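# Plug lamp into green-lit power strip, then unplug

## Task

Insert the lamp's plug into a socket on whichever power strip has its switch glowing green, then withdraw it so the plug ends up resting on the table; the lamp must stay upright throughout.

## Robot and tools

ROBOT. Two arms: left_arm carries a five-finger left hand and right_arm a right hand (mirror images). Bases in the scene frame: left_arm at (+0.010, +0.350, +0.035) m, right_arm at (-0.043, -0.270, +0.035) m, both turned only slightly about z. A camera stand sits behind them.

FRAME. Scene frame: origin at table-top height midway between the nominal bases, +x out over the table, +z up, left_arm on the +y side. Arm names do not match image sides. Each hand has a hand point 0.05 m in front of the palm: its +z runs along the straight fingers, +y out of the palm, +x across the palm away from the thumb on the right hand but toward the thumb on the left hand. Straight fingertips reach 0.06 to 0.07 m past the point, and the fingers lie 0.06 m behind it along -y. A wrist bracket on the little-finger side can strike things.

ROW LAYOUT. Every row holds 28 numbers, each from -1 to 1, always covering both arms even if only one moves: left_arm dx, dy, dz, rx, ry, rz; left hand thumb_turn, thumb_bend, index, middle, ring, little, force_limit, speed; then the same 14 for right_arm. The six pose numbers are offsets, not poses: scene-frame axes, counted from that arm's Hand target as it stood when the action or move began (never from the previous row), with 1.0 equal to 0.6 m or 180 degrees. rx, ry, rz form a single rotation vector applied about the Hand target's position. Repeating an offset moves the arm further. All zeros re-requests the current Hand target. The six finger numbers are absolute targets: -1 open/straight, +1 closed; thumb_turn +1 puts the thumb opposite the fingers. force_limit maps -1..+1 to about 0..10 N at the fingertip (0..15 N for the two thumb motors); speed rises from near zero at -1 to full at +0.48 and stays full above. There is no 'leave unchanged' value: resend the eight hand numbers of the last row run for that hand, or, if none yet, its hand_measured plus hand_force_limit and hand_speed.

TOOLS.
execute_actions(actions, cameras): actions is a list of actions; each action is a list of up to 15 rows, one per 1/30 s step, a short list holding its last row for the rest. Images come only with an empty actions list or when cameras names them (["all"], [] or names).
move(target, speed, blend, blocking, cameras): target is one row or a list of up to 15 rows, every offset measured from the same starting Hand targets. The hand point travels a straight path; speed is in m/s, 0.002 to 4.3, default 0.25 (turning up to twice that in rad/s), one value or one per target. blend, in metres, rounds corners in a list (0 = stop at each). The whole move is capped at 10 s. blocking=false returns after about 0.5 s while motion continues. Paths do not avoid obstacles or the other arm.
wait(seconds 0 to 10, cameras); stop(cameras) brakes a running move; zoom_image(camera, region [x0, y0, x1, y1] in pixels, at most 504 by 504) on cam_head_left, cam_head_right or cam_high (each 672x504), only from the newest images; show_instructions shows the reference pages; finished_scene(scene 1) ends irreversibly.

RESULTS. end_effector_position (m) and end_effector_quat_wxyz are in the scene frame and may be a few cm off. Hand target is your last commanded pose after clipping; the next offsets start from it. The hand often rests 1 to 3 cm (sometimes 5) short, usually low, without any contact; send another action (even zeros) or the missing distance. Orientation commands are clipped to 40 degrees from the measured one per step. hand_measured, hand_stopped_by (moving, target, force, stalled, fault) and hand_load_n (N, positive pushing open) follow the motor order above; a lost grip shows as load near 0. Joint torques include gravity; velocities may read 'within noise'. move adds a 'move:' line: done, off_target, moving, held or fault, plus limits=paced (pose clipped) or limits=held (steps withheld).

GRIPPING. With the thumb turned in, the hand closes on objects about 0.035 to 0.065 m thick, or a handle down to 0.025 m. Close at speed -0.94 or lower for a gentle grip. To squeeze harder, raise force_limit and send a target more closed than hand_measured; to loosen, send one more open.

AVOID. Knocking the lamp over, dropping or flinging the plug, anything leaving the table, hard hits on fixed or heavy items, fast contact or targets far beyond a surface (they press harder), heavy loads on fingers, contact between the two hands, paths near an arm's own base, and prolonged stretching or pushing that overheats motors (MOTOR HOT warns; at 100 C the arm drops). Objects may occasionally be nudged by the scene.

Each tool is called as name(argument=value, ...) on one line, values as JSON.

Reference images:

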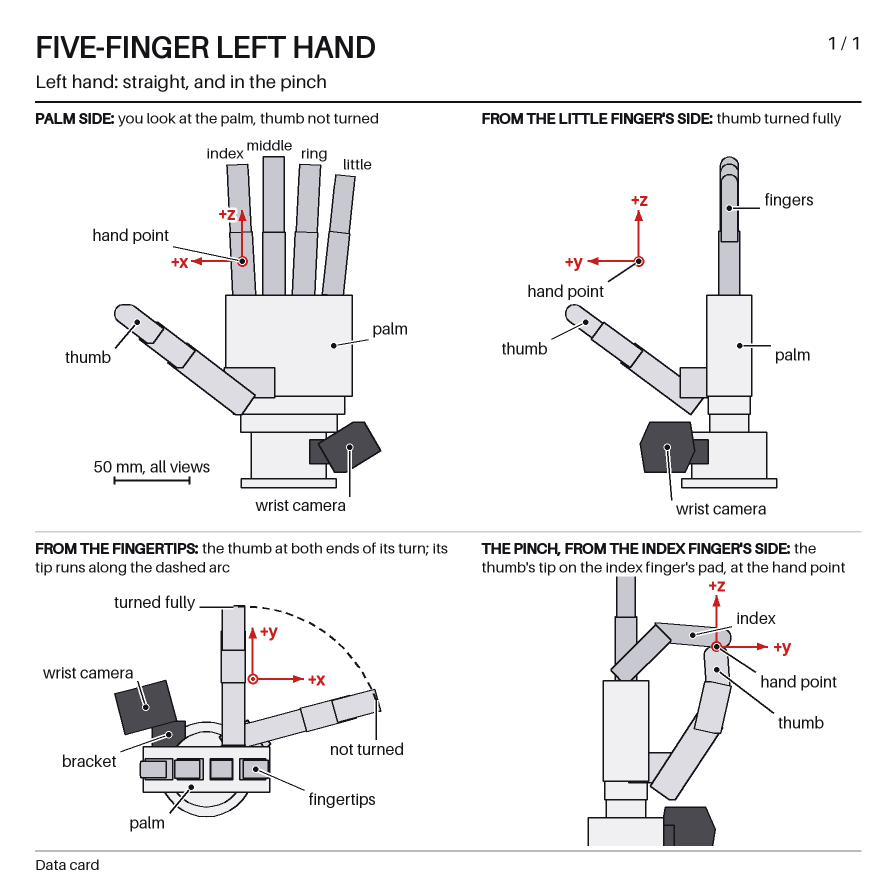

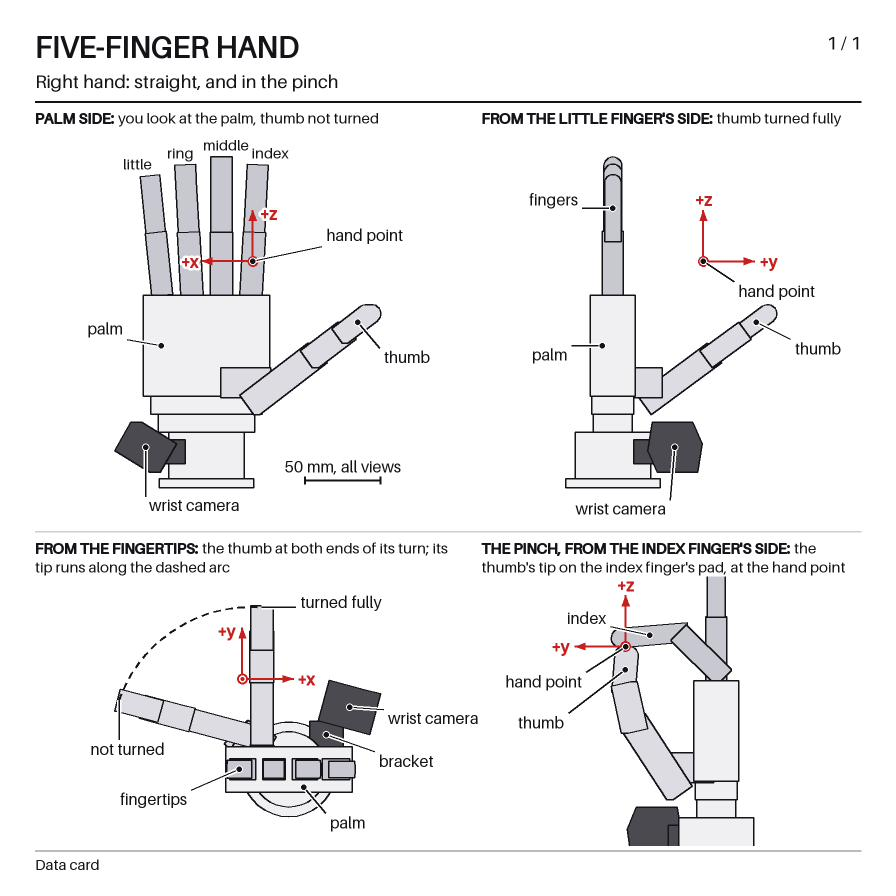

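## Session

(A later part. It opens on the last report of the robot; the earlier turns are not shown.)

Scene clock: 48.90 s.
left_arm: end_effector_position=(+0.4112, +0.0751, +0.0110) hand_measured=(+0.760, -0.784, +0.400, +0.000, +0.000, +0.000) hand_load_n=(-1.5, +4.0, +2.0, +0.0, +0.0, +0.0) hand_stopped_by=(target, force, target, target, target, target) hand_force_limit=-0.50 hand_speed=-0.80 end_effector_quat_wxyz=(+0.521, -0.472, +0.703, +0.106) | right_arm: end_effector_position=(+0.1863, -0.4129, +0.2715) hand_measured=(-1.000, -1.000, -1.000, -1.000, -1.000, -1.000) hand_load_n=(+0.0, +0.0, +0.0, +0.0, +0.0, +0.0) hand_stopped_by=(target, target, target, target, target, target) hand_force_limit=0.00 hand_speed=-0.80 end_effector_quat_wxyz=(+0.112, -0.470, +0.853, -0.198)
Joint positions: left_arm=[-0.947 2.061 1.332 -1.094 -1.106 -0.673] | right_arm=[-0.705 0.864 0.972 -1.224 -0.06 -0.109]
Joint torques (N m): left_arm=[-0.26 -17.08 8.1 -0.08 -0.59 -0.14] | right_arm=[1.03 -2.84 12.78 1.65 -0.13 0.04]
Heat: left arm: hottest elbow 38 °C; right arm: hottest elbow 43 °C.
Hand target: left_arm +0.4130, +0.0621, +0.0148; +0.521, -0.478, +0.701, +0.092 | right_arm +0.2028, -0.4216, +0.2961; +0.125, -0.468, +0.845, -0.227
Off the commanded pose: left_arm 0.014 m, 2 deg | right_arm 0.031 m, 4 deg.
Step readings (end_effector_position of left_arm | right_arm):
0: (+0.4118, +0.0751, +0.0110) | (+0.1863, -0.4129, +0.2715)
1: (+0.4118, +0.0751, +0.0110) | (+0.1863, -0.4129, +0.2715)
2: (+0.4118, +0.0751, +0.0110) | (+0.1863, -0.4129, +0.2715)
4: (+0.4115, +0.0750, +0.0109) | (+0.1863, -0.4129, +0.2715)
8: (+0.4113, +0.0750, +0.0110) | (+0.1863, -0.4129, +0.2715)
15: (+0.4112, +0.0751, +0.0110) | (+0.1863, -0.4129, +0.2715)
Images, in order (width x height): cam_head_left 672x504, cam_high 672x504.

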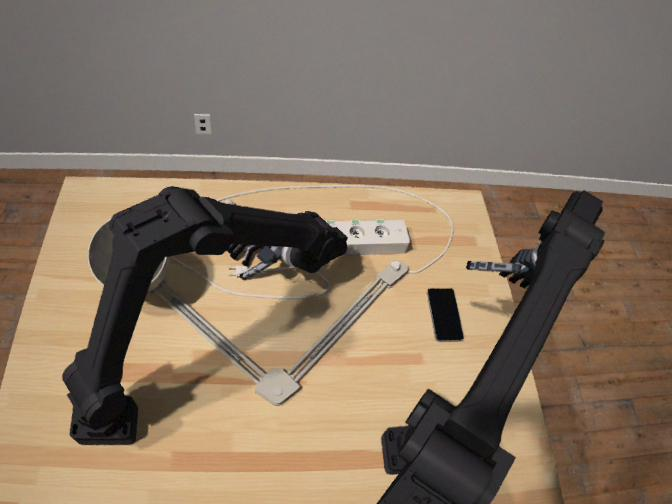

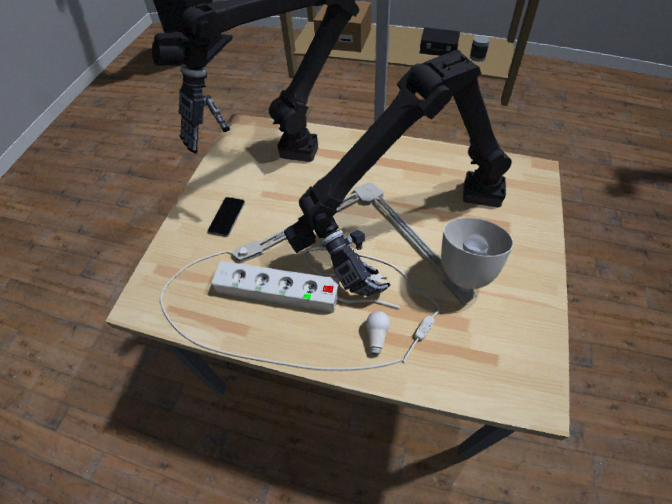

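move(target=[0.0,-0.012,-0.0, 0,0,0, 0.76,-1,0.33,0,0,0,-0.5,-0.6, 0,0,0,0,0,0, -1,-1,-1,-1,-1,-1,0,-0.8], speed=0.1, cameras=["cam_head_left","cam_head_right","cam_high"])

zoom_image(camera="cam_head_left", region=[210, 230, 290, 290])

zoom_image(camera="cam_head_right", region=[220, 230, 300, 290])

zoom_image(camera="cam_high", region=[350, 250, 410, 310])

Scene clock: 50.70 s.
left_arm: end_effector_position=(+0.4077, +0.0721, +0.0129) hand_measured=(+0.760, -1.000, +0.330, +0.000, +0.000, +0.000) hand_load_n=(+0.0, +0.0, +0.0, +0.0, +0.0, +0.0) hand_stopped_by=(target, target, target, target, target, target) hand_force_limit=-0.50 hand_speed=-0.60 end_effector_quat_wxyz=(+0.521, -0.472, +0.703, +0.106) | right_arm: end_effector_position=(+0.1863, -0.4129, +0.2715) hand_measured=(-1.000, -1.000, -1.000, -1.000, -1.000, -1.000) hand_load_n=(+0.0, +0.0, +0.0, +0.0, +0.0, +0.0) hand_stopped_by=(target, target, target, target, target, target) hand_force_limit=0.00 hand_speed=-0.80 end_effector_quat_wxyz=(+0.112, -0.470, +0.853, -0.198)
Joint positions: left_arm=[-0.955 2.061 1.338 -1.118 -1.103 -0.692] | right_arm=[-0.705 0.864 0.972 -1.224 -0.06 -0.109]
Joint torques (N m): left_arm=[-0.32 -16.09 9.62 -0.17 -0.63 -0.12] | right_arm=[1.26 -2.9 12.71 1.58 -0.12 0.04]
Heat: left arm: hottest elbow 38 °C; right arm: hottest elbow 44 °C.
Hand target: left_arm +0.4129, +0.0547, +0.0148; +0.521, -0.478, +0.701, +0.092 | right_arm +0.2028, -0.4216, +0.2961; +0.125, -0.468, +0.845, -0.227
Off the commanded pose: left_arm 0.018 m, 2 deg | right_arm 0.031 m, 4 deg.
move: off_target (left_arm, right_arm)

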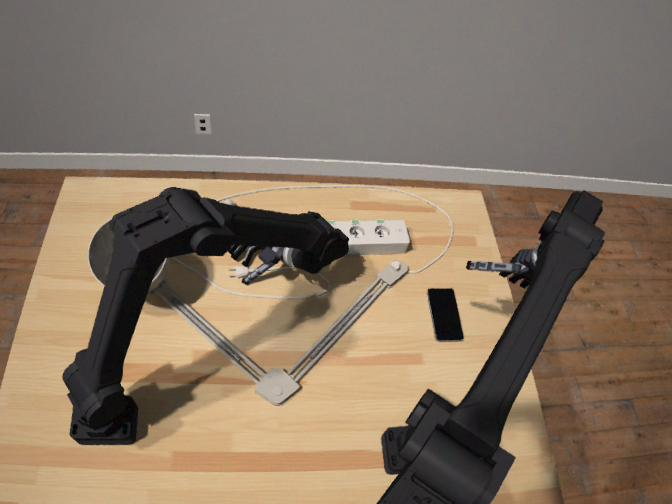

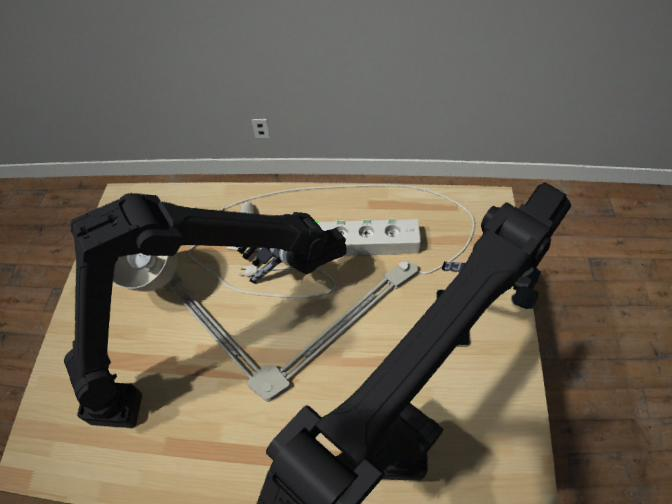

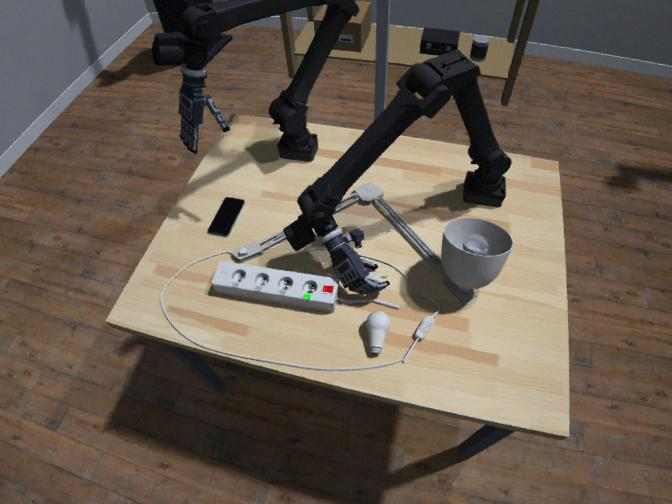

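Scaled by 6.300 from the camera's 672x504 image, which has a finer 960x720 frame.

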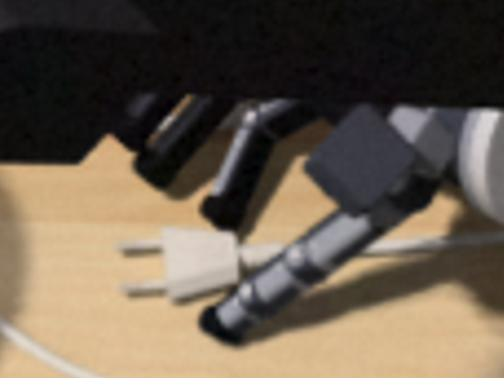

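Scaled by 6.300 from the camera's 672x504 image, which has a finer 960x720 frame.

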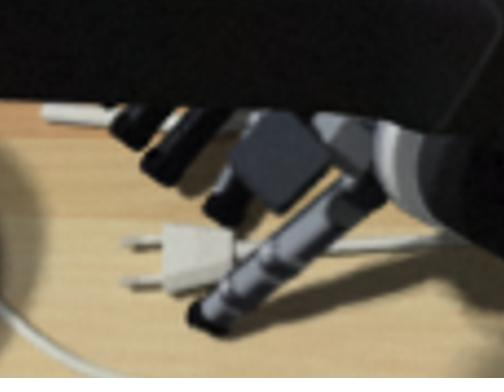

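Scaled by 8.400 from the camera's 672x504 image, which has a finer 960x720 frame.

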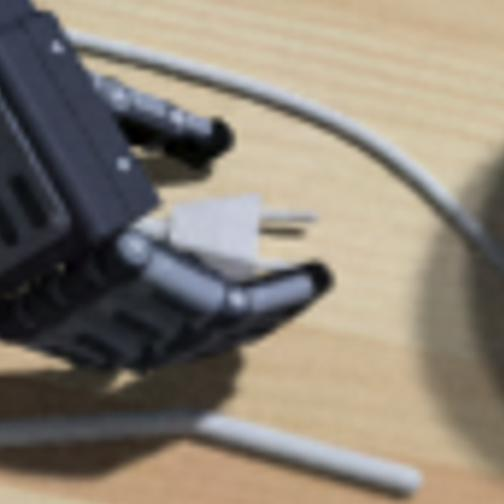

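move(target=[0.003,-0.012,-0.003, 0,0,0, 0.76,-1,0.33,0,0,0,-0.5,-0.6, 0,0,0,0,0,0, -1,-1,-1,-1,-1,-1,0,-0.8], speed=0.1, cameras=["cam_head_left","cam_head_right","cam_high"])

zoom_image(camera="cam_head_left", region=[210, 230, 290, 290])

Scene clock: 51.90 s.
left_arm: end_effector_position=(+0.4109, +0.0634, +0.0174) hand_measured=(+0.760, -1.000, +0.330, +0.000, +0.000, +0.000) hand_load_n=(+0.5, +0.0, +0.0, +0.0, +0.0, +0.0) hand_stopped_by=(target, target, target, target, target, target) hand_force_limit=-0.50 hand_speed=-0.60 end_effector_quat_wxyz=(+0.521, -0.476, +0.701, +0.100) | right_arm: end_effector_position=(+0.1863, -0.4129, +0.2715) hand_measured=(-1.000, -1.000, -1.000, -1.000, -1.000, -1.000) hand_load_n=(+0.0, +0.0, +0.0, +0.0, +0.0, +0.0) hand_stopped_by=(target, target, target, target, target, target) hand_force_limit=0.00 hand_speed=-0.80 end_effector_quat_wxyz=(+0.112, -0.470, +0.853, -0.198)
Joint positions: left_arm=[-0.96 2.066 1.365 -1.137 -1.101 -0.704] | right_arm=[-0.705 0.864 0.972 -1.224 -0.06 -0.109]
Joint torques (N m): left_arm=[-0.32 -15.09 9.74 -0.09 -0.66 -0.12] | right_arm=[1.32 -2.84 12.72 1.62 -0.14 0.03]
Heat: left arm: hottest elbow 38 °C; right arm: hottest elbow 44 °C.
Hand target: left_arm +0.4148, +0.0477, +0.0129; +0.521, -0.478, +0.701, +0.092 | right_arm +0.2028, -0.4216, +0.2961; +0.125, -0.468, +0.845, -0.227
Off the commanded pose: left_arm 0.017 m, 1 deg | right_arm 0.031 m, 4 deg.
move: off_target (left_arm, right_arm)

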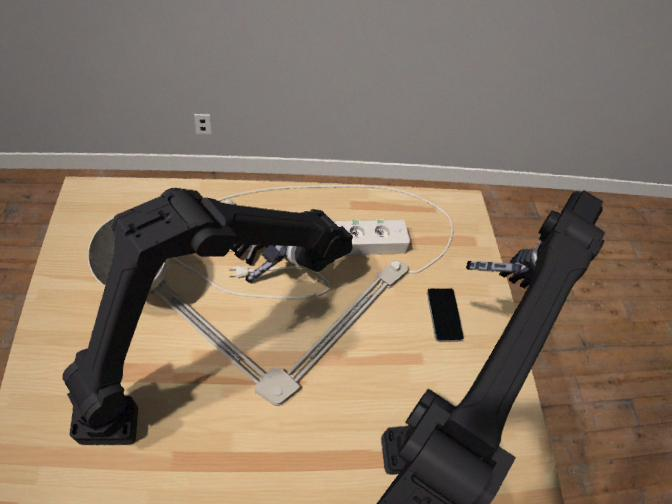

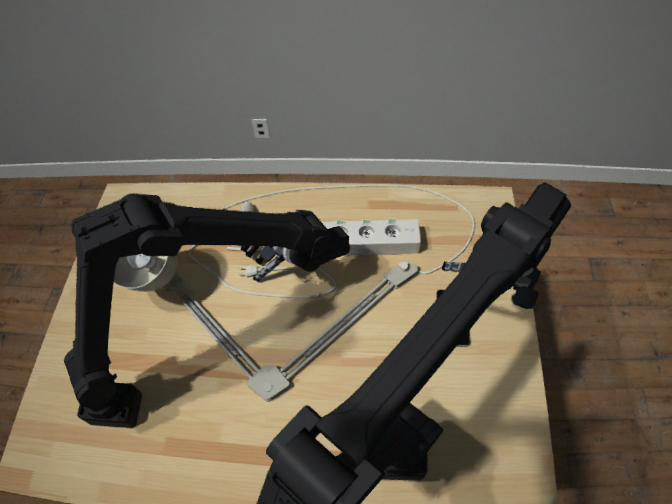

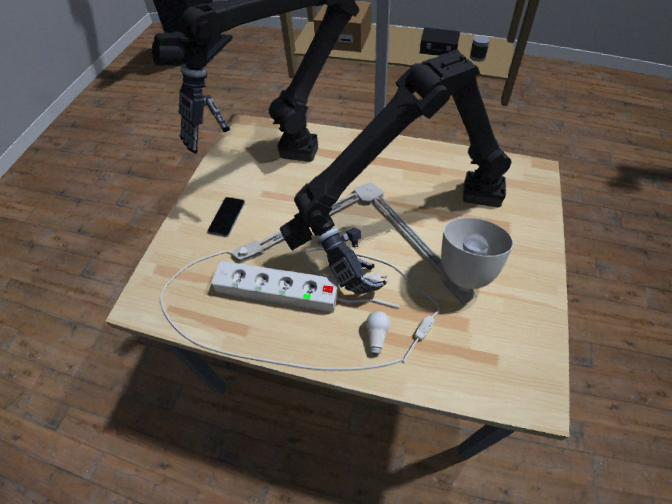

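Scaled by 6.300 from the camera's 672x504 image, which has a finer 960x720 frame.

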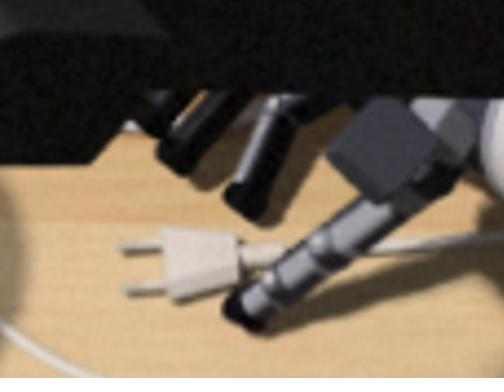

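move(target=[0.0,0.018,-0.01, 0,0,0, 0.76,-1,0.33,0,0,0,-0.5,-0.6, 0,0,0,0,0,0, -1,-1,-1,-1,-1,-1,0,-0.8], speed=0.05, cameras=["cam_head_left"])

zoom_image(camera="cam_head_left", region=[210, 230, 290, 290])

Scene clock: 52.97 s.
left_arm: end_effector_position=(+0.4142, +0.0589, +0.0154) hand_measured=(+0.760, -1.000, +0.330, +0.000, +0.000, +0.000) hand_load_n=(+0.0, +0.0, +0.0, +0.0, +0.0, +0.0) hand_stopped_by=(target, target, target, target, target, target) hand_force_limit=-0.50 hand_speed=-0.60 end_effector_quat_wxyz=(+0.522, -0.482, +0.698, +0.089) | right_arm: end_effector_position=(+0.1863, -0.4129, +0.2715) hand_measured=(-1.000, -1.000, -1.000, -1.000, -1.000, -1.000) hand_load_n=(-0.5, +0.0, -0.5, +0.0, +0.0, +0.0) hand_stopped_by=(target, target, target, target, target, target) hand_force_limit=0.00 hand_speed=-0.80 end_effector_quat_wxyz=(+0.112, -0.470, +0.853, -0.198)
Joint positions: left_arm=[-0.961 2.066 1.365 -1.11 -1.102 -0.704] | right_arm=[-0.705 0.864 0.972 -1.224 -0.06 -0.109]
Joint torques (N m): left_arm=[0.73 -15.91 6.57 0.72 -0.75 0.08] | right_arm=[1.2 -2.9 12.72 1.59 -0.12 0.04]
Heat: left arm: hottest elbow 38 °C; right arm: hottest elbow 44 °C.
Hand target: left_arm +0.4146, +0.0583, +0.0069; +0.521, -0.478, +0.701, +0.092 | right_arm +0.2028, -0.4216, +0.2961; +0.125, -0.468, +0.845, -0.227
Off the commanded pose: left_arm 0.009 m, 1 deg | right_arm 0.031 m, 4 deg.
move: off_target (right_arm)
Images, in order (width x height): cam_head_left 672x504.

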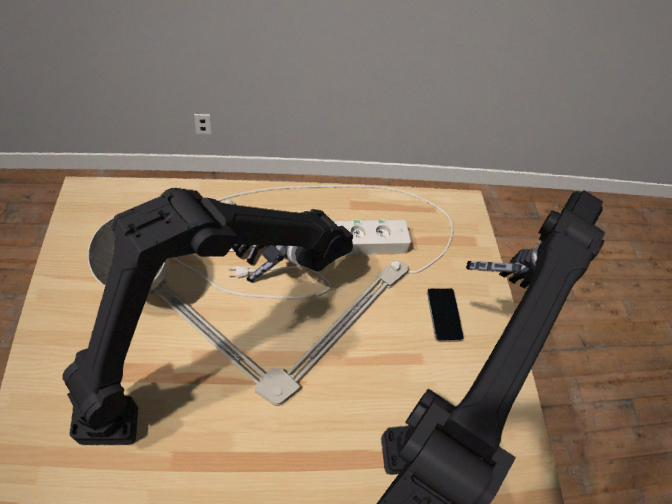

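Scaled by 6.300 from the camera's 672x504 image, which has a finer 960x720 frame.

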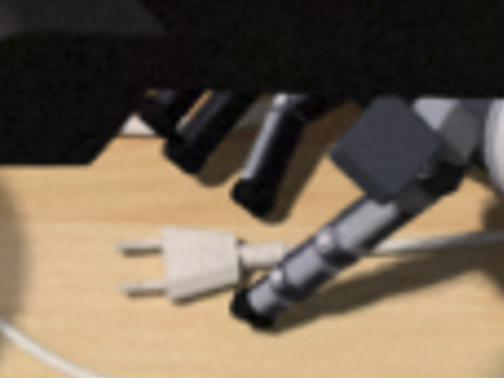

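move(target=[0.0,0.022,-0.005, 0,0,0, 0.76,-1,0.33,0,0,0,-0.5,-0.6, 0,0,0,0,0,0, -1,-1,-1,-1,-1,-1,0,-0.8], speed=0.1, cameras=["cam_head_left"])

zoom_image(camera="cam_head_left", region=[210, 230, 290, 290])

Scene clock: 54.20 s.
left_arm: end_effector_position=(+0.4156, +0.0678, +0.0098) hand_measured=(+0.760, -1.000, +0.330, +0.000, +0.000, +0.000) hand_load_n=(-2.5, +0.0, +0.0, +0.0, +0.0, +0.0) hand_stopped_by=(target, target, target, target, target, target) hand_force_limit=-0.50 hand_speed=-0.60 end_effector_quat_wxyz=(+0.526, -0.473, +0.701, +0.092) | right_arm: end_effector_position=(+0.1863, -0.4129, +0.2715) hand_measured=(-1.000, -1.000, -1.000, -1.000, -1.000, -1.000) hand_load_n=(+0.0, +0.0, +0.0, +0.0, +0.0, +0.0) hand_stopped_by=(target, target, target, target, target, target) hand_force_limit=0.00 hand_speed=-0.80 end_effector_quat_wxyz=(+0.112, -0.470, +0.853, -0.198)
Joint positions: left_arm=[-0.952 2.063 1.335 -1.061 -1.115 -0.664] | right_arm=[-0.705 0.864 0.972 -1.224 -0.06 -0.109]
Joint torques (N m): left_arm=[1.32 -17.14 5.12 0.98 -0.4 0.01] | right_arm=[1.38 -2.84 12.71 1.61 -0.13 0.03]
Heat: left arm: hottest elbow 38 °C; right arm: hottest elbow 44 °C.
Hand target: left_arm +0.4147, +0.0716, +0.0040; +0.521, -0.478, +0.701, +0.092 | right_arm +0.2028, -0.4216, +0.2961; +0.125, -0.468, +0.845, -0.227
Off the commanded pose: left_arm 0.007 m, 1 deg | right_arm 0.031 m, 4 deg.
move: off_target (right_arm)
Images, in order (width x height): cam_head_left 672x504.

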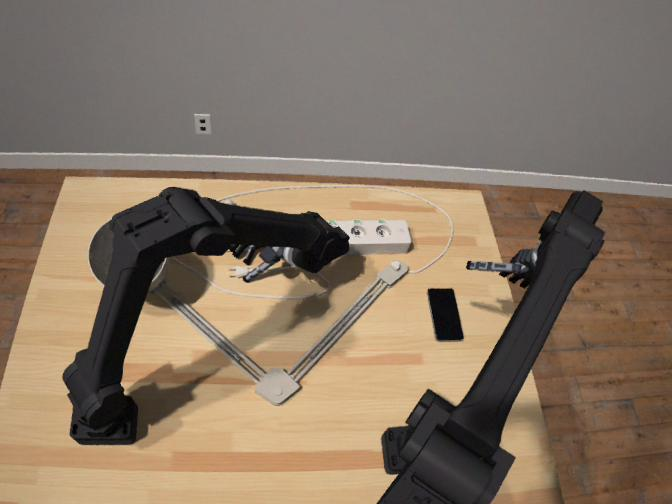

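Scaled by 6.300 from the camera's 672x504 image, which has a finer 960x720 frame.

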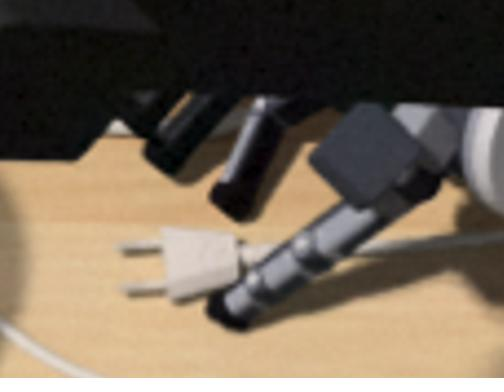

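move(target=[-0.002,0.012,0.008, 0,0,0, 0.76,-1,0.33,0,0,0,-0.5,-0.6, 0,0,0,0,0,0, -1,-1,-1,-1,-1,-1,0,-0.8], speed=0.1, cameras=["cam_head_left"])

zoom_image(camera="cam_head_left", region=[210, 230, 290, 290])

Scene clock: 55.27 s.
left_arm: end_effector_position=(+0.4124, +0.0745, +0.0091) hand_measured=(+0.760, -1.000, +0.330, +0.000, +0.000, +0.000) hand_load_n=(-3.0, +0.0, +0.0, +0.0, +0.0, +0.0) hand_stopped_by=(target, target, target, target, target, target) hand_force_limit=-0.50 hand_speed=-0.60 end_effector_quat_wxyz=(+0.525, -0.467, +0.705, +0.097) | right_arm: end_effector_position=(+0.1863, -0.4129, +0.2715) hand_measured=(-1.000, -1.000, -1.000, -1.000, -1.000, -1.000) hand_load_n=(+0.0, +0.0, +0.0, +0.0, +0.0, +0.0) hand_stopped_by=(target, target, target, target, target, target) hand_force_limit=0.00 hand_speed=-0.80 end_effector_quat_wxyz=(+0.112, -0.470, +0.853, -0.198)
Joint positions: left_arm=[-0.949 2.053 1.311 -1.042 -1.115 -0.64] | right_arm=[-0.705 0.864 0.972 -1.224 -0.06 -0.109]
Joint torques (N m): left_arm=[1.61 -17.9 5.04 0.8 -0.45 -0.08] | right_arm=[1.14 -2.84 12.71 1.59 -0.13 0.04]
Heat: left arm: hottest elbow 38 °C; right arm: hottest elbow 44 °C.
Hand target: left_arm +0.4136, +0.0788, +0.0087; +0.521, -0.478, +0.701, +0.092 | right_arm +0.2028, -0.4216, +0.2961; +0.125, -0.468, +0.845, -0.227
Off the commanded pose: left_arm 0.004 m, 1 deg | right_arm 0.031 m, 4 deg.
move: off_target (right_arm)
Images, in order (width x height): cam_head_left 672x504.

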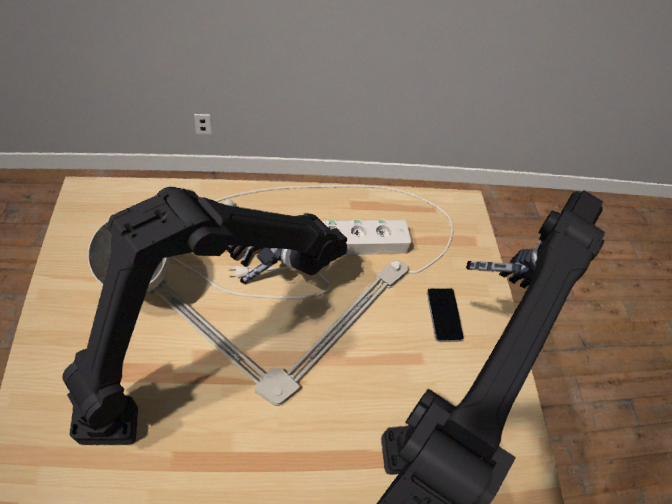

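Scaled by 6.300 from the camera's 672x504 image, which has a finer 960x720 frame.

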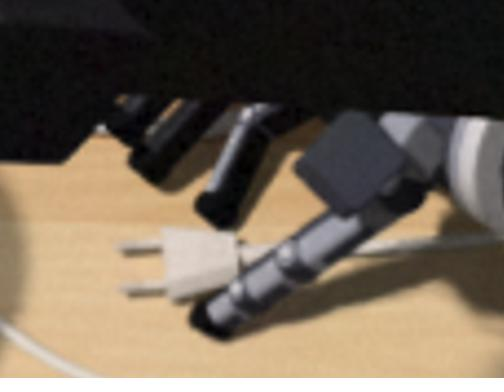

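move(target=[0.001,-0.012,0.005, 0,0,0, 0.76,-1,0.33,0,0,0,-0.5,-0.6, 0,0,0,0,0,0, -1,-1,-1,-1,-1,-1,0,-0.8], speed=0.1, cameras=["cam_head_left"])

zoom_image(camera="cam_head_left", region=[210, 230, 290, 290])

Scene clock: 56.27 s.
left_arm: end_effector_position=(+0.4112, +0.0758, +0.0094) hand_measured=(+0.760, -1.000, +0.330, +0.000, +0.000, +0.000) hand_load_n=(-2.5, -0.5, +0.0, +0.5, +0.0, +0.0) hand_stopped_by=(target, target, target, target, target, target) hand_force_limit=-0.50 hand_speed=-0.60 end_effector_quat_wxyz=(+0.524, -0.465, +0.706, +0.100) | right_arm: end_effector_position=(+0.1863, -0.4129, +0.2715) hand_measured=(-1.000, -1.000, -1.000, -1.000, -1.000, -1.000) hand_load_n=(+0.0, +0.0, +0.0, +0.0, -0.5, +0.0) hand_stopped_by=(target, target, target, target, target, target) hand_force_limit=0.00 hand_speed=-0.80 end_effector_quat_wxyz=(+0.112, -0.470, +0.853, -0.198)
Joint positions: left_arm=[-0.949 2.053 1.31 -1.05 -1.114 -0.639] | right_arm=[-0.705 0.864 0.972 -1.224 -0.06 -0.109]
Joint torques (N m): left_arm=[1.03 -17.2 7.19 -0.01 -0.42 -0.19] | right_arm=[1.26 -2.9 12.74 1.62 -0.15 0.03]
Heat: left arm: hottest elbow 38 °C; right arm: hottest elbow 44 °C.
Hand target: left_arm +0.4141, +0.0717, +0.0116; +0.521, -0.478, +0.701, +0.092 | right_arm +0.2028, -0.4216, +0.2961; +0.125, -0.468, +0.845, -0.227
Off the commanded pose: left_arm 0.006 m, 2 deg | right_arm 0.031 m, 4 deg.
move: off_target (right_arm)
Images, in order (width x height): cam_head_left 672x504.

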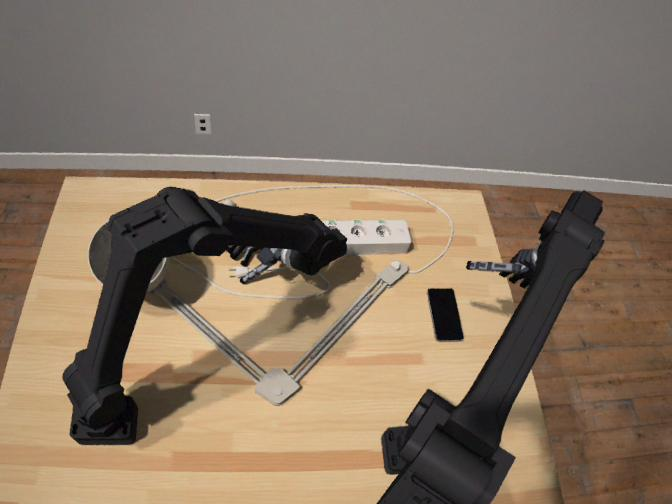

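Scaled by 6.300 from the camera's 672x504 image, which has a finer 960x720 frame.

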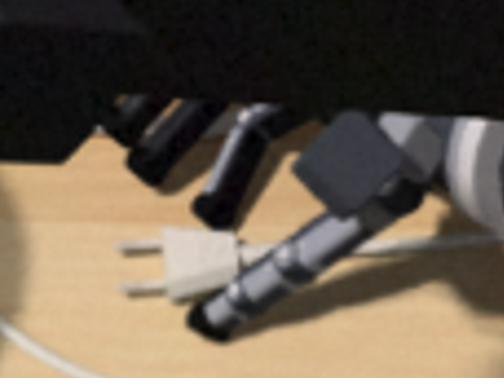

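move(target=[0.001,-0.013,0.003, 0,0,0, 0.76,-1,0.33,0,0,0,-0.5,-0.6, 0,0,0,0,0,0, -1,-1,-1,-1,-1,-1,0,-0.8], speed=0.1, cameras=["cam_head_left"])

zoom_image(camera="cam_head_left", region=[210, 230, 290, 290])

Scene clock: 57.37 s.
left_arm: end_effector_position=(+0.4078, +0.0779, +0.0103) hand_measured=(+0.760, -1.000, +0.330, +0.000, +0.000, +0.000) hand_load_n=(-0.5, +0.0, +0.0, +0.0, +0.0, +0.0) hand_stopped_by=(target, target, target, target, target, target) hand_force_limit=-0.50 hand_speed=-0.60 end_effector_quat_wxyz=(+0.521, -0.468, +0.706, +0.106) | right_arm: end_effector_position=(+0.1863, -0.4129, +0.2715) hand_measured=(-1.000, -1.000, -1.000, -1.000, -1.000, -1.000) hand_load_n=(+0.0, +0.0, +0.0, +0.0, +0.0, +0.0) hand_stopped_by=(target, target, target, target, target, target) hand_force_limit=0.00 hand_speed=-0.80 end_effector_quat_wxyz=(+0.112, -0.470, +0.853, -0.198)
Joint positions: left_arm=[-0.949 2.053 1.313 -1.078 -1.106 -0.66] | right_arm=[-0.705 0.864 0.972 -1.224 -0.06 -0.109]
Joint torques (N m): left_arm=[0.32 -16.32 9.26 -0.18 -0.65 -0.17] | right_arm=[1.26 -2.84 12.74 1.59 -0.13 0.05]
Heat: left arm: hottest elbow 38 °C; right arm: hottest elbow 45 °C.
Hand target: left_arm +0.4147, +0.0639, +0.0135; +0.521, -0.477, +0.701, +0.092 | right_arm +0.2028, -0.4216, +0.2961; +0.125, -0.468, +0.845, -0.227
Off the commanded pose: left_arm 0.016 m, 2 deg | right_arm 0.031 m, 4 deg.
move: off_target (left_arm, right_arm)
Images, in order (width x height): cam_head_left 672x504.

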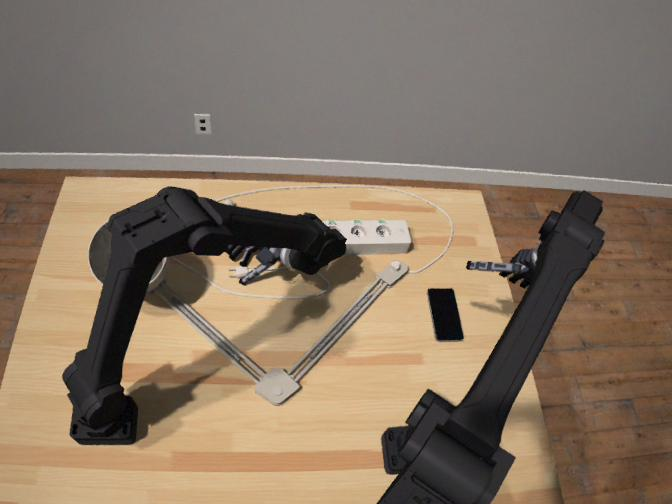

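Scaled by 6.300 from the camera's 672x504 image, which has a finer 960x720 frame.

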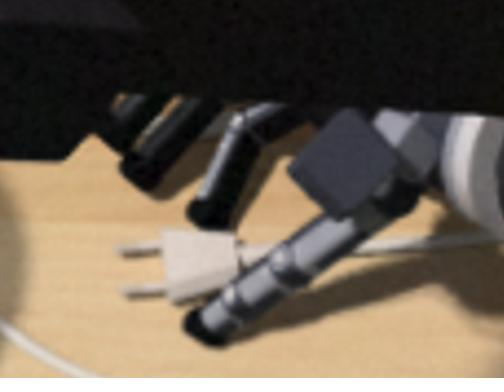

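move(target=[[0.004,-0.027,0.015, 0,0,0, 0.76,-1,0.33,0,0,0,-0.5,-0.6, 0,0,0,0,0,0, -1,-1,-1,-1,-1,-1,0,-0.8],[0.002,0.018,0.0, 0,0,0, 0.76,-1,0.33,0,0,0,-0.5,-0.6, 0,0,0,0,0,0, -1,-1,-1,-1,-1,-1,0,-0.8]], speed=0.05, cameras=["cam_head_left","cam_high"])

zoom_image(camera="cam_head_left", region=[210, 230, 290, 290])

zoom_image(camera="cam_high", region=[350, 250, 410, 310])

Scene clock: 60.27 s.
left_arm: end_effector_position=(+0.4129, +0.0734, +0.0092) hand_measured=(+0.760, -1.000, +0.330, +0.000, +0.000, +0.000) hand_load_n=(-2.0, +0.0, +0.0, +0.0, +0.0, +0.0) hand_stopped_by=(target, target, target, target, target, target) hand_force_limit=-0.50 hand_speed=-0.60 end_effector_quat_wxyz=(+0.523, -0.468, +0.705, +0.101) | right_arm: end_effector_position=(+0.1863, -0.4129, +0.2715) hand_measured=(-1.000, -1.000, -1.000, -1.000, -1.000, -1.000) hand_load_n=(+0.0, +0.0, +0.0, +0.0, +0.0, +0.0) hand_stopped_by=(target, target, target, target, target, target) hand_force_limit=0.00 hand_speed=-0.80 end_effector_quat_wxyz=(+0.112, -0.470, +0.853, -0.198)
Joint positions: left_arm=[-0.948 2.06 1.325 -1.062 -1.11 -0.647] | right_arm=[-0.705 0.864 0.972 -1.224 -0.06 -0.109]
Joint velocities: left_arm=[within noise] | right_arm=[0.005 -0.005 0.007 -0.022 -0.168 0.037]
Joint torques (N m): left_arm=[1.44 -18.43 5.5 0.77 -0.63 -0.05] | right_arm=[1.2 -2.78 12.72 1.62 -0.13 0.04]
Heat: left arm: hottest elbow 38 °C; right arm: hottest elbow 45 °C.
Hand target: left_arm +0.4158, +0.0746, +0.0134; +0.521, -0.478, +0.702, +0.092 | right_arm +0.2028, -0.4216, +0.2961; +0.125, -0.468, +0.845, -0.227
Off the commanded pose: left_arm 0.005 m, 2 deg | right_arm 0.031 m, 4 deg.
move: off_target (right_arm)
Images, in order (width x height): cam_head_left 672x504, cam_high 672x504.

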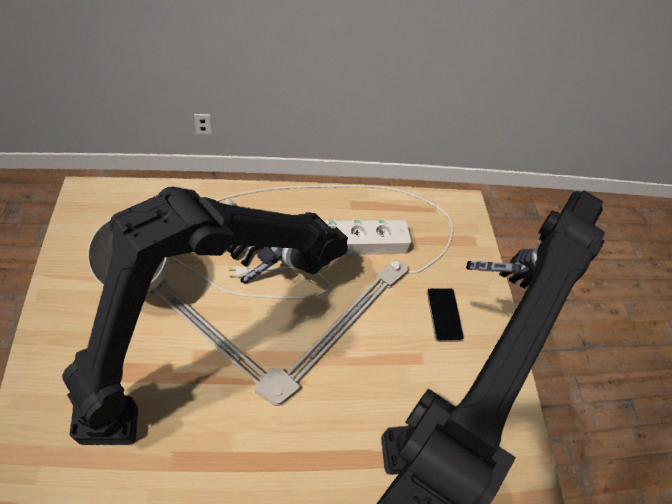

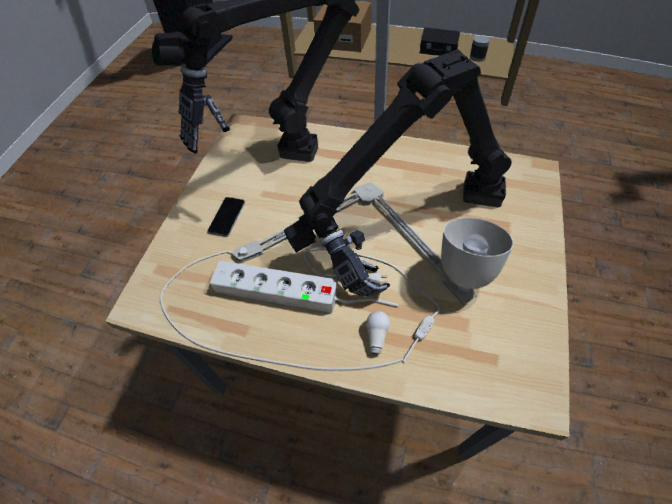

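Scaled by 6.300 from the camera's 672x504 image, which has a finer 960x720 frame.

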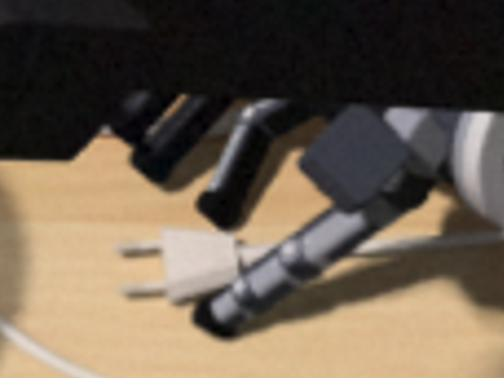

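Scaled by 8.400 from the camera's 672x504 image, which has a finer 960x720 frame.

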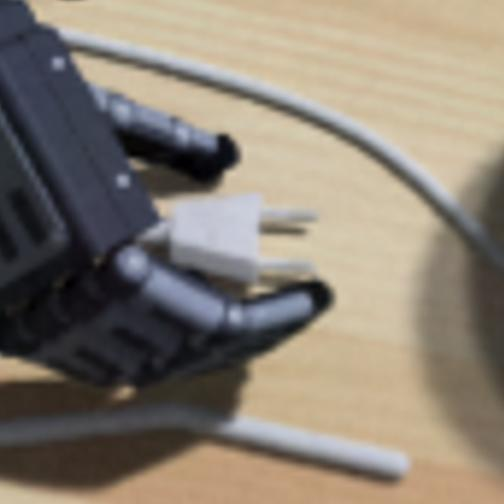

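execute_actions(actions=[[[0,0,0.005,0,0,0,0.76,-0.5,0.33,0,0,0,-0.4,-0.8,0,0,0,0,0,0,-1,-1,-1,-1,-1,-1,0,-0.8]]], cameras=["cam_head_left","cam_high"])

zoom_image(camera="cam_head_left", region=[210, 230, 290, 290])

Scene clock: 61.90 s.
left_arm: end_effector_position=(+0.4128, +0.0735, +0.0095) hand_measured=(+0.760, -0.738, +0.330, +0.000, +0.000, +0.000) hand_load_n=(-2.0, +5.0, +2.0, +0.0, +0.0, +0.0) hand_stopped_by=(target, force, target, target, target, target) hand_force_limit=-0.40 hand_speed=-0.80 end_effector_quat_wxyz=(+0.522, -0.467, +0.706, +0.101) | right_arm: end_effector_position=(+0.1863, -0.4129, +0.2715) hand_measured=(-1.000, -1.000, -1.000, -1.000, -1.000, -1.000) hand_load_n=(+0.0, +0.0, +0.0, +0.0, +0.0, +0.0) hand_stopped_by=(target, target, target, target, target, target) hand_force_limit=0.00 hand_speed=-0.80 end_effector_quat_wxyz=(+0.112, -0.470, +0.853, -0.198)
Joint positions: left_arm=[-0.948 2.06 1.325 -1.062 -1.11 -0.644] | right_arm=[-0.705 0.864 0.972 -1.224 -0.06 -0.109]
Joint torques (N m): left_arm=[1.38 -18.96 5.57 0.54 -0.63 -0.05] | right_arm=[1.14 -2.96 12.71 1.65 -0.13 0.04]
Heat: left arm: hottest elbow 38 °C; right arm: hottest elbow 45 °C.
Hand target: left_arm +0.4158, +0.0746, +0.0165; +0.521, -0.478, +0.702, +0.092 | right_arm +0.2028, -0.4216, +0.2961; +0.125, -0.468, +0.845, -0.227
Off the commanded pose: left_arm 0.008 m, 2 deg | right_arm 0.031 m, 4 deg.
Step readings (end_effector_position of left_arm | right_arm):
0: (+0.4129, +0.0734, +0.0092) | (+0.1863, -0.4129, +0.2715)
1: (+0.4129, +0.0734, +0.0092) | (+0.1863, -0.4129, +0.2715)
2: (+0.4129, +0.0734, +0.0092) | (+0.1863, -0.4129, +0.2715)
4: (+0.4129, +0.0734, +0.0094) | (+0.1863, -0.4129, +0.2715)
8: (+0.4129, +0.0734, +0.0094) | (+0.1863, -0.4129, +0.2715)
15: (+0.4129, +0.0735, +0.0094) | (+0.1863, -0.4129, +0.2715)
Images, in order (width x height): cam_head_left 672x504, cam_high 672x504.

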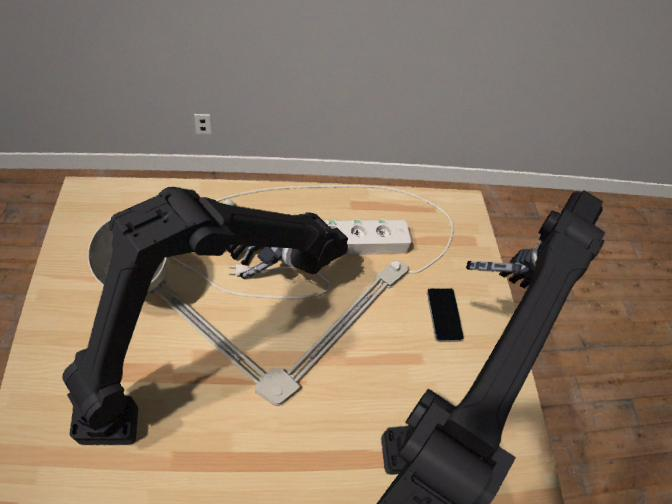

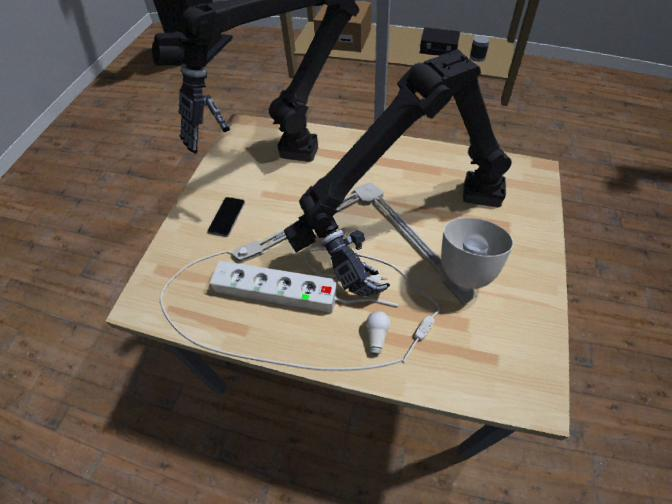

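Scaled by 6.300 from the camera's 672x504 image, which has a finer 960x720 frame.

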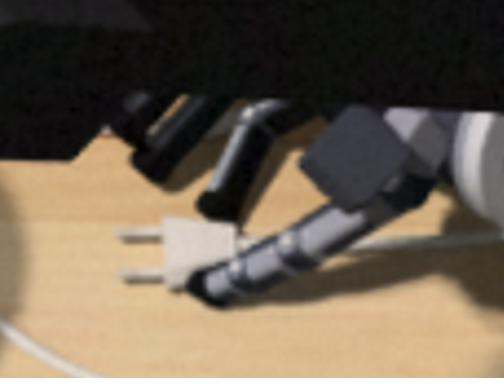

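move(target=[[0.0,0.02,0.05, 0,0,0, 0.76,-0.5,0.33,0,0,0,-0.4,-0.8, 0,0,0,0,0,0, -1,-1,-1,-1,-1,-1,0,-0.8],[0.0,0.08,0.05, 0,0,0, 0.76,-0.5,0.33,0,0,0,-0.4,-0.8, 0,0,0,0,0,0, -1,-1,-1,-1,-1,-1,0,-0.8]], speed=0.1, blend=[0.01,0], cameras=["cam_head_left","cam_head_right","cam_high"])

zoom_image(camera="cam_head_left", region=[190, 220, 290, 295])

zoom_image(camera="cam_high", region=[340, 230, 420, 310])

Scene clock: 63.70 s.
left_arm: end_effector_position=(+0.4113, +0.1237, +0.0327) hand_measured=(+0.760, -0.738, +0.330, +0.000, +0.000, +0.000) hand_load_n=(+0.0, +4.0, +2.5, +0.0, +0.0, +0.0) hand_stopped_by=(target, force, target, target, target, target) hand_force_limit=-0.40 hand_speed=-0.80 end_effector_quat_wxyz=(+0.519, -0.472, +0.705, +0.104) | right_arm: end_effector_position=(+0.1863, -0.4129, +0.2715) hand_measured=(-1.000, -1.000, -1.000, -1.000, -1.000, -1.000) hand_load_n=(+0.0, +0.0, +0.0, +0.0, +0.0, +0.0) hand_stopped_by=(target, target, target, target, target, target) hand_force_limit=0.00 hand_speed=-0.80 end_effector_quat_wxyz=(+0.112, -0.470, +0.853, -0.198)
Joint positions: left_arm=[-0.884 1.926 1.179 -0.944 -1.112 -0.526] | right_arm=[-0.705 0.864 0.972 -1.224 -0.06 -0.109]
Joint torques (N m): left_arm=[0.97 -18.08 6.15 0.69 -0.92 0.09] | right_arm=[1.2 -3.02 12.72 1.66 -0.13 0.03]
Heat: left arm: hottest elbow 38 °C; right arm: hottest elbow 45 °C.
Hand target: left_arm +0.4159, +0.1226, +0.0465; +0.521, -0.477, +0.701, +0.092 | right_arm +0.2028, -0.4216, +0.2961; +0.125, -0.468, +0.845, -0.227
Off the commanded pose: left_arm 0.015 m, 2 deg | right_arm 0.031 m, 4 deg.
move: off_target (left_arm, right_arm)

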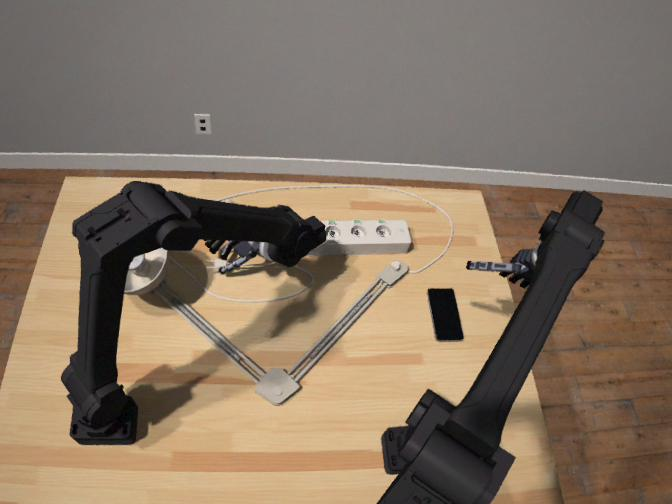

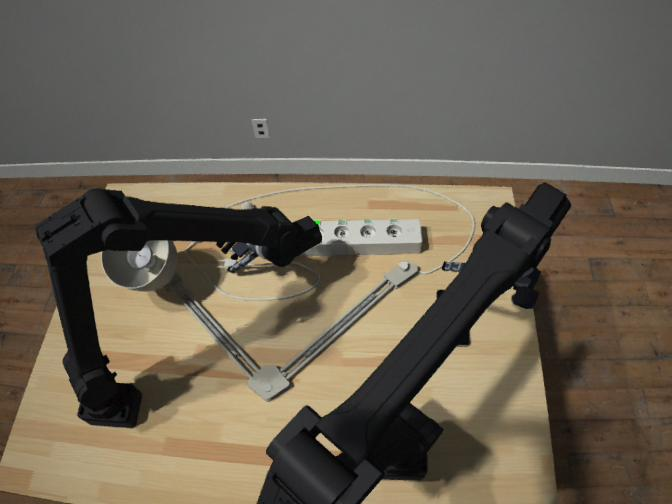

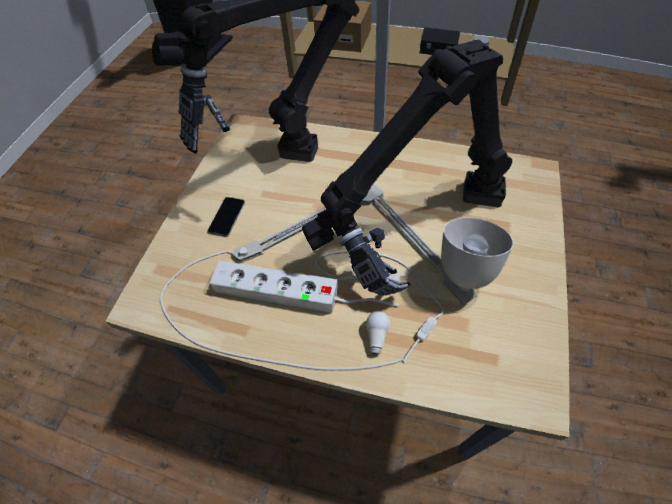

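Scaled by 5.040 from the camera's 672x504 image, which has a finer 960x720 frame.

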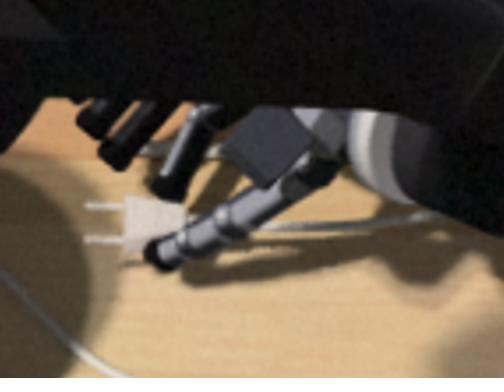

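Scaled by 6.300 from the camera's 672x504 image, which has a finer 960x720 frame.

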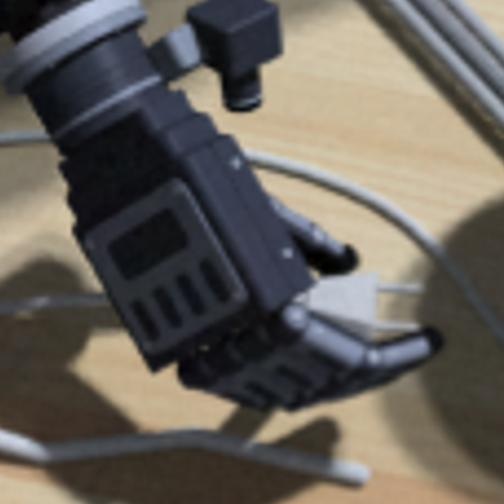

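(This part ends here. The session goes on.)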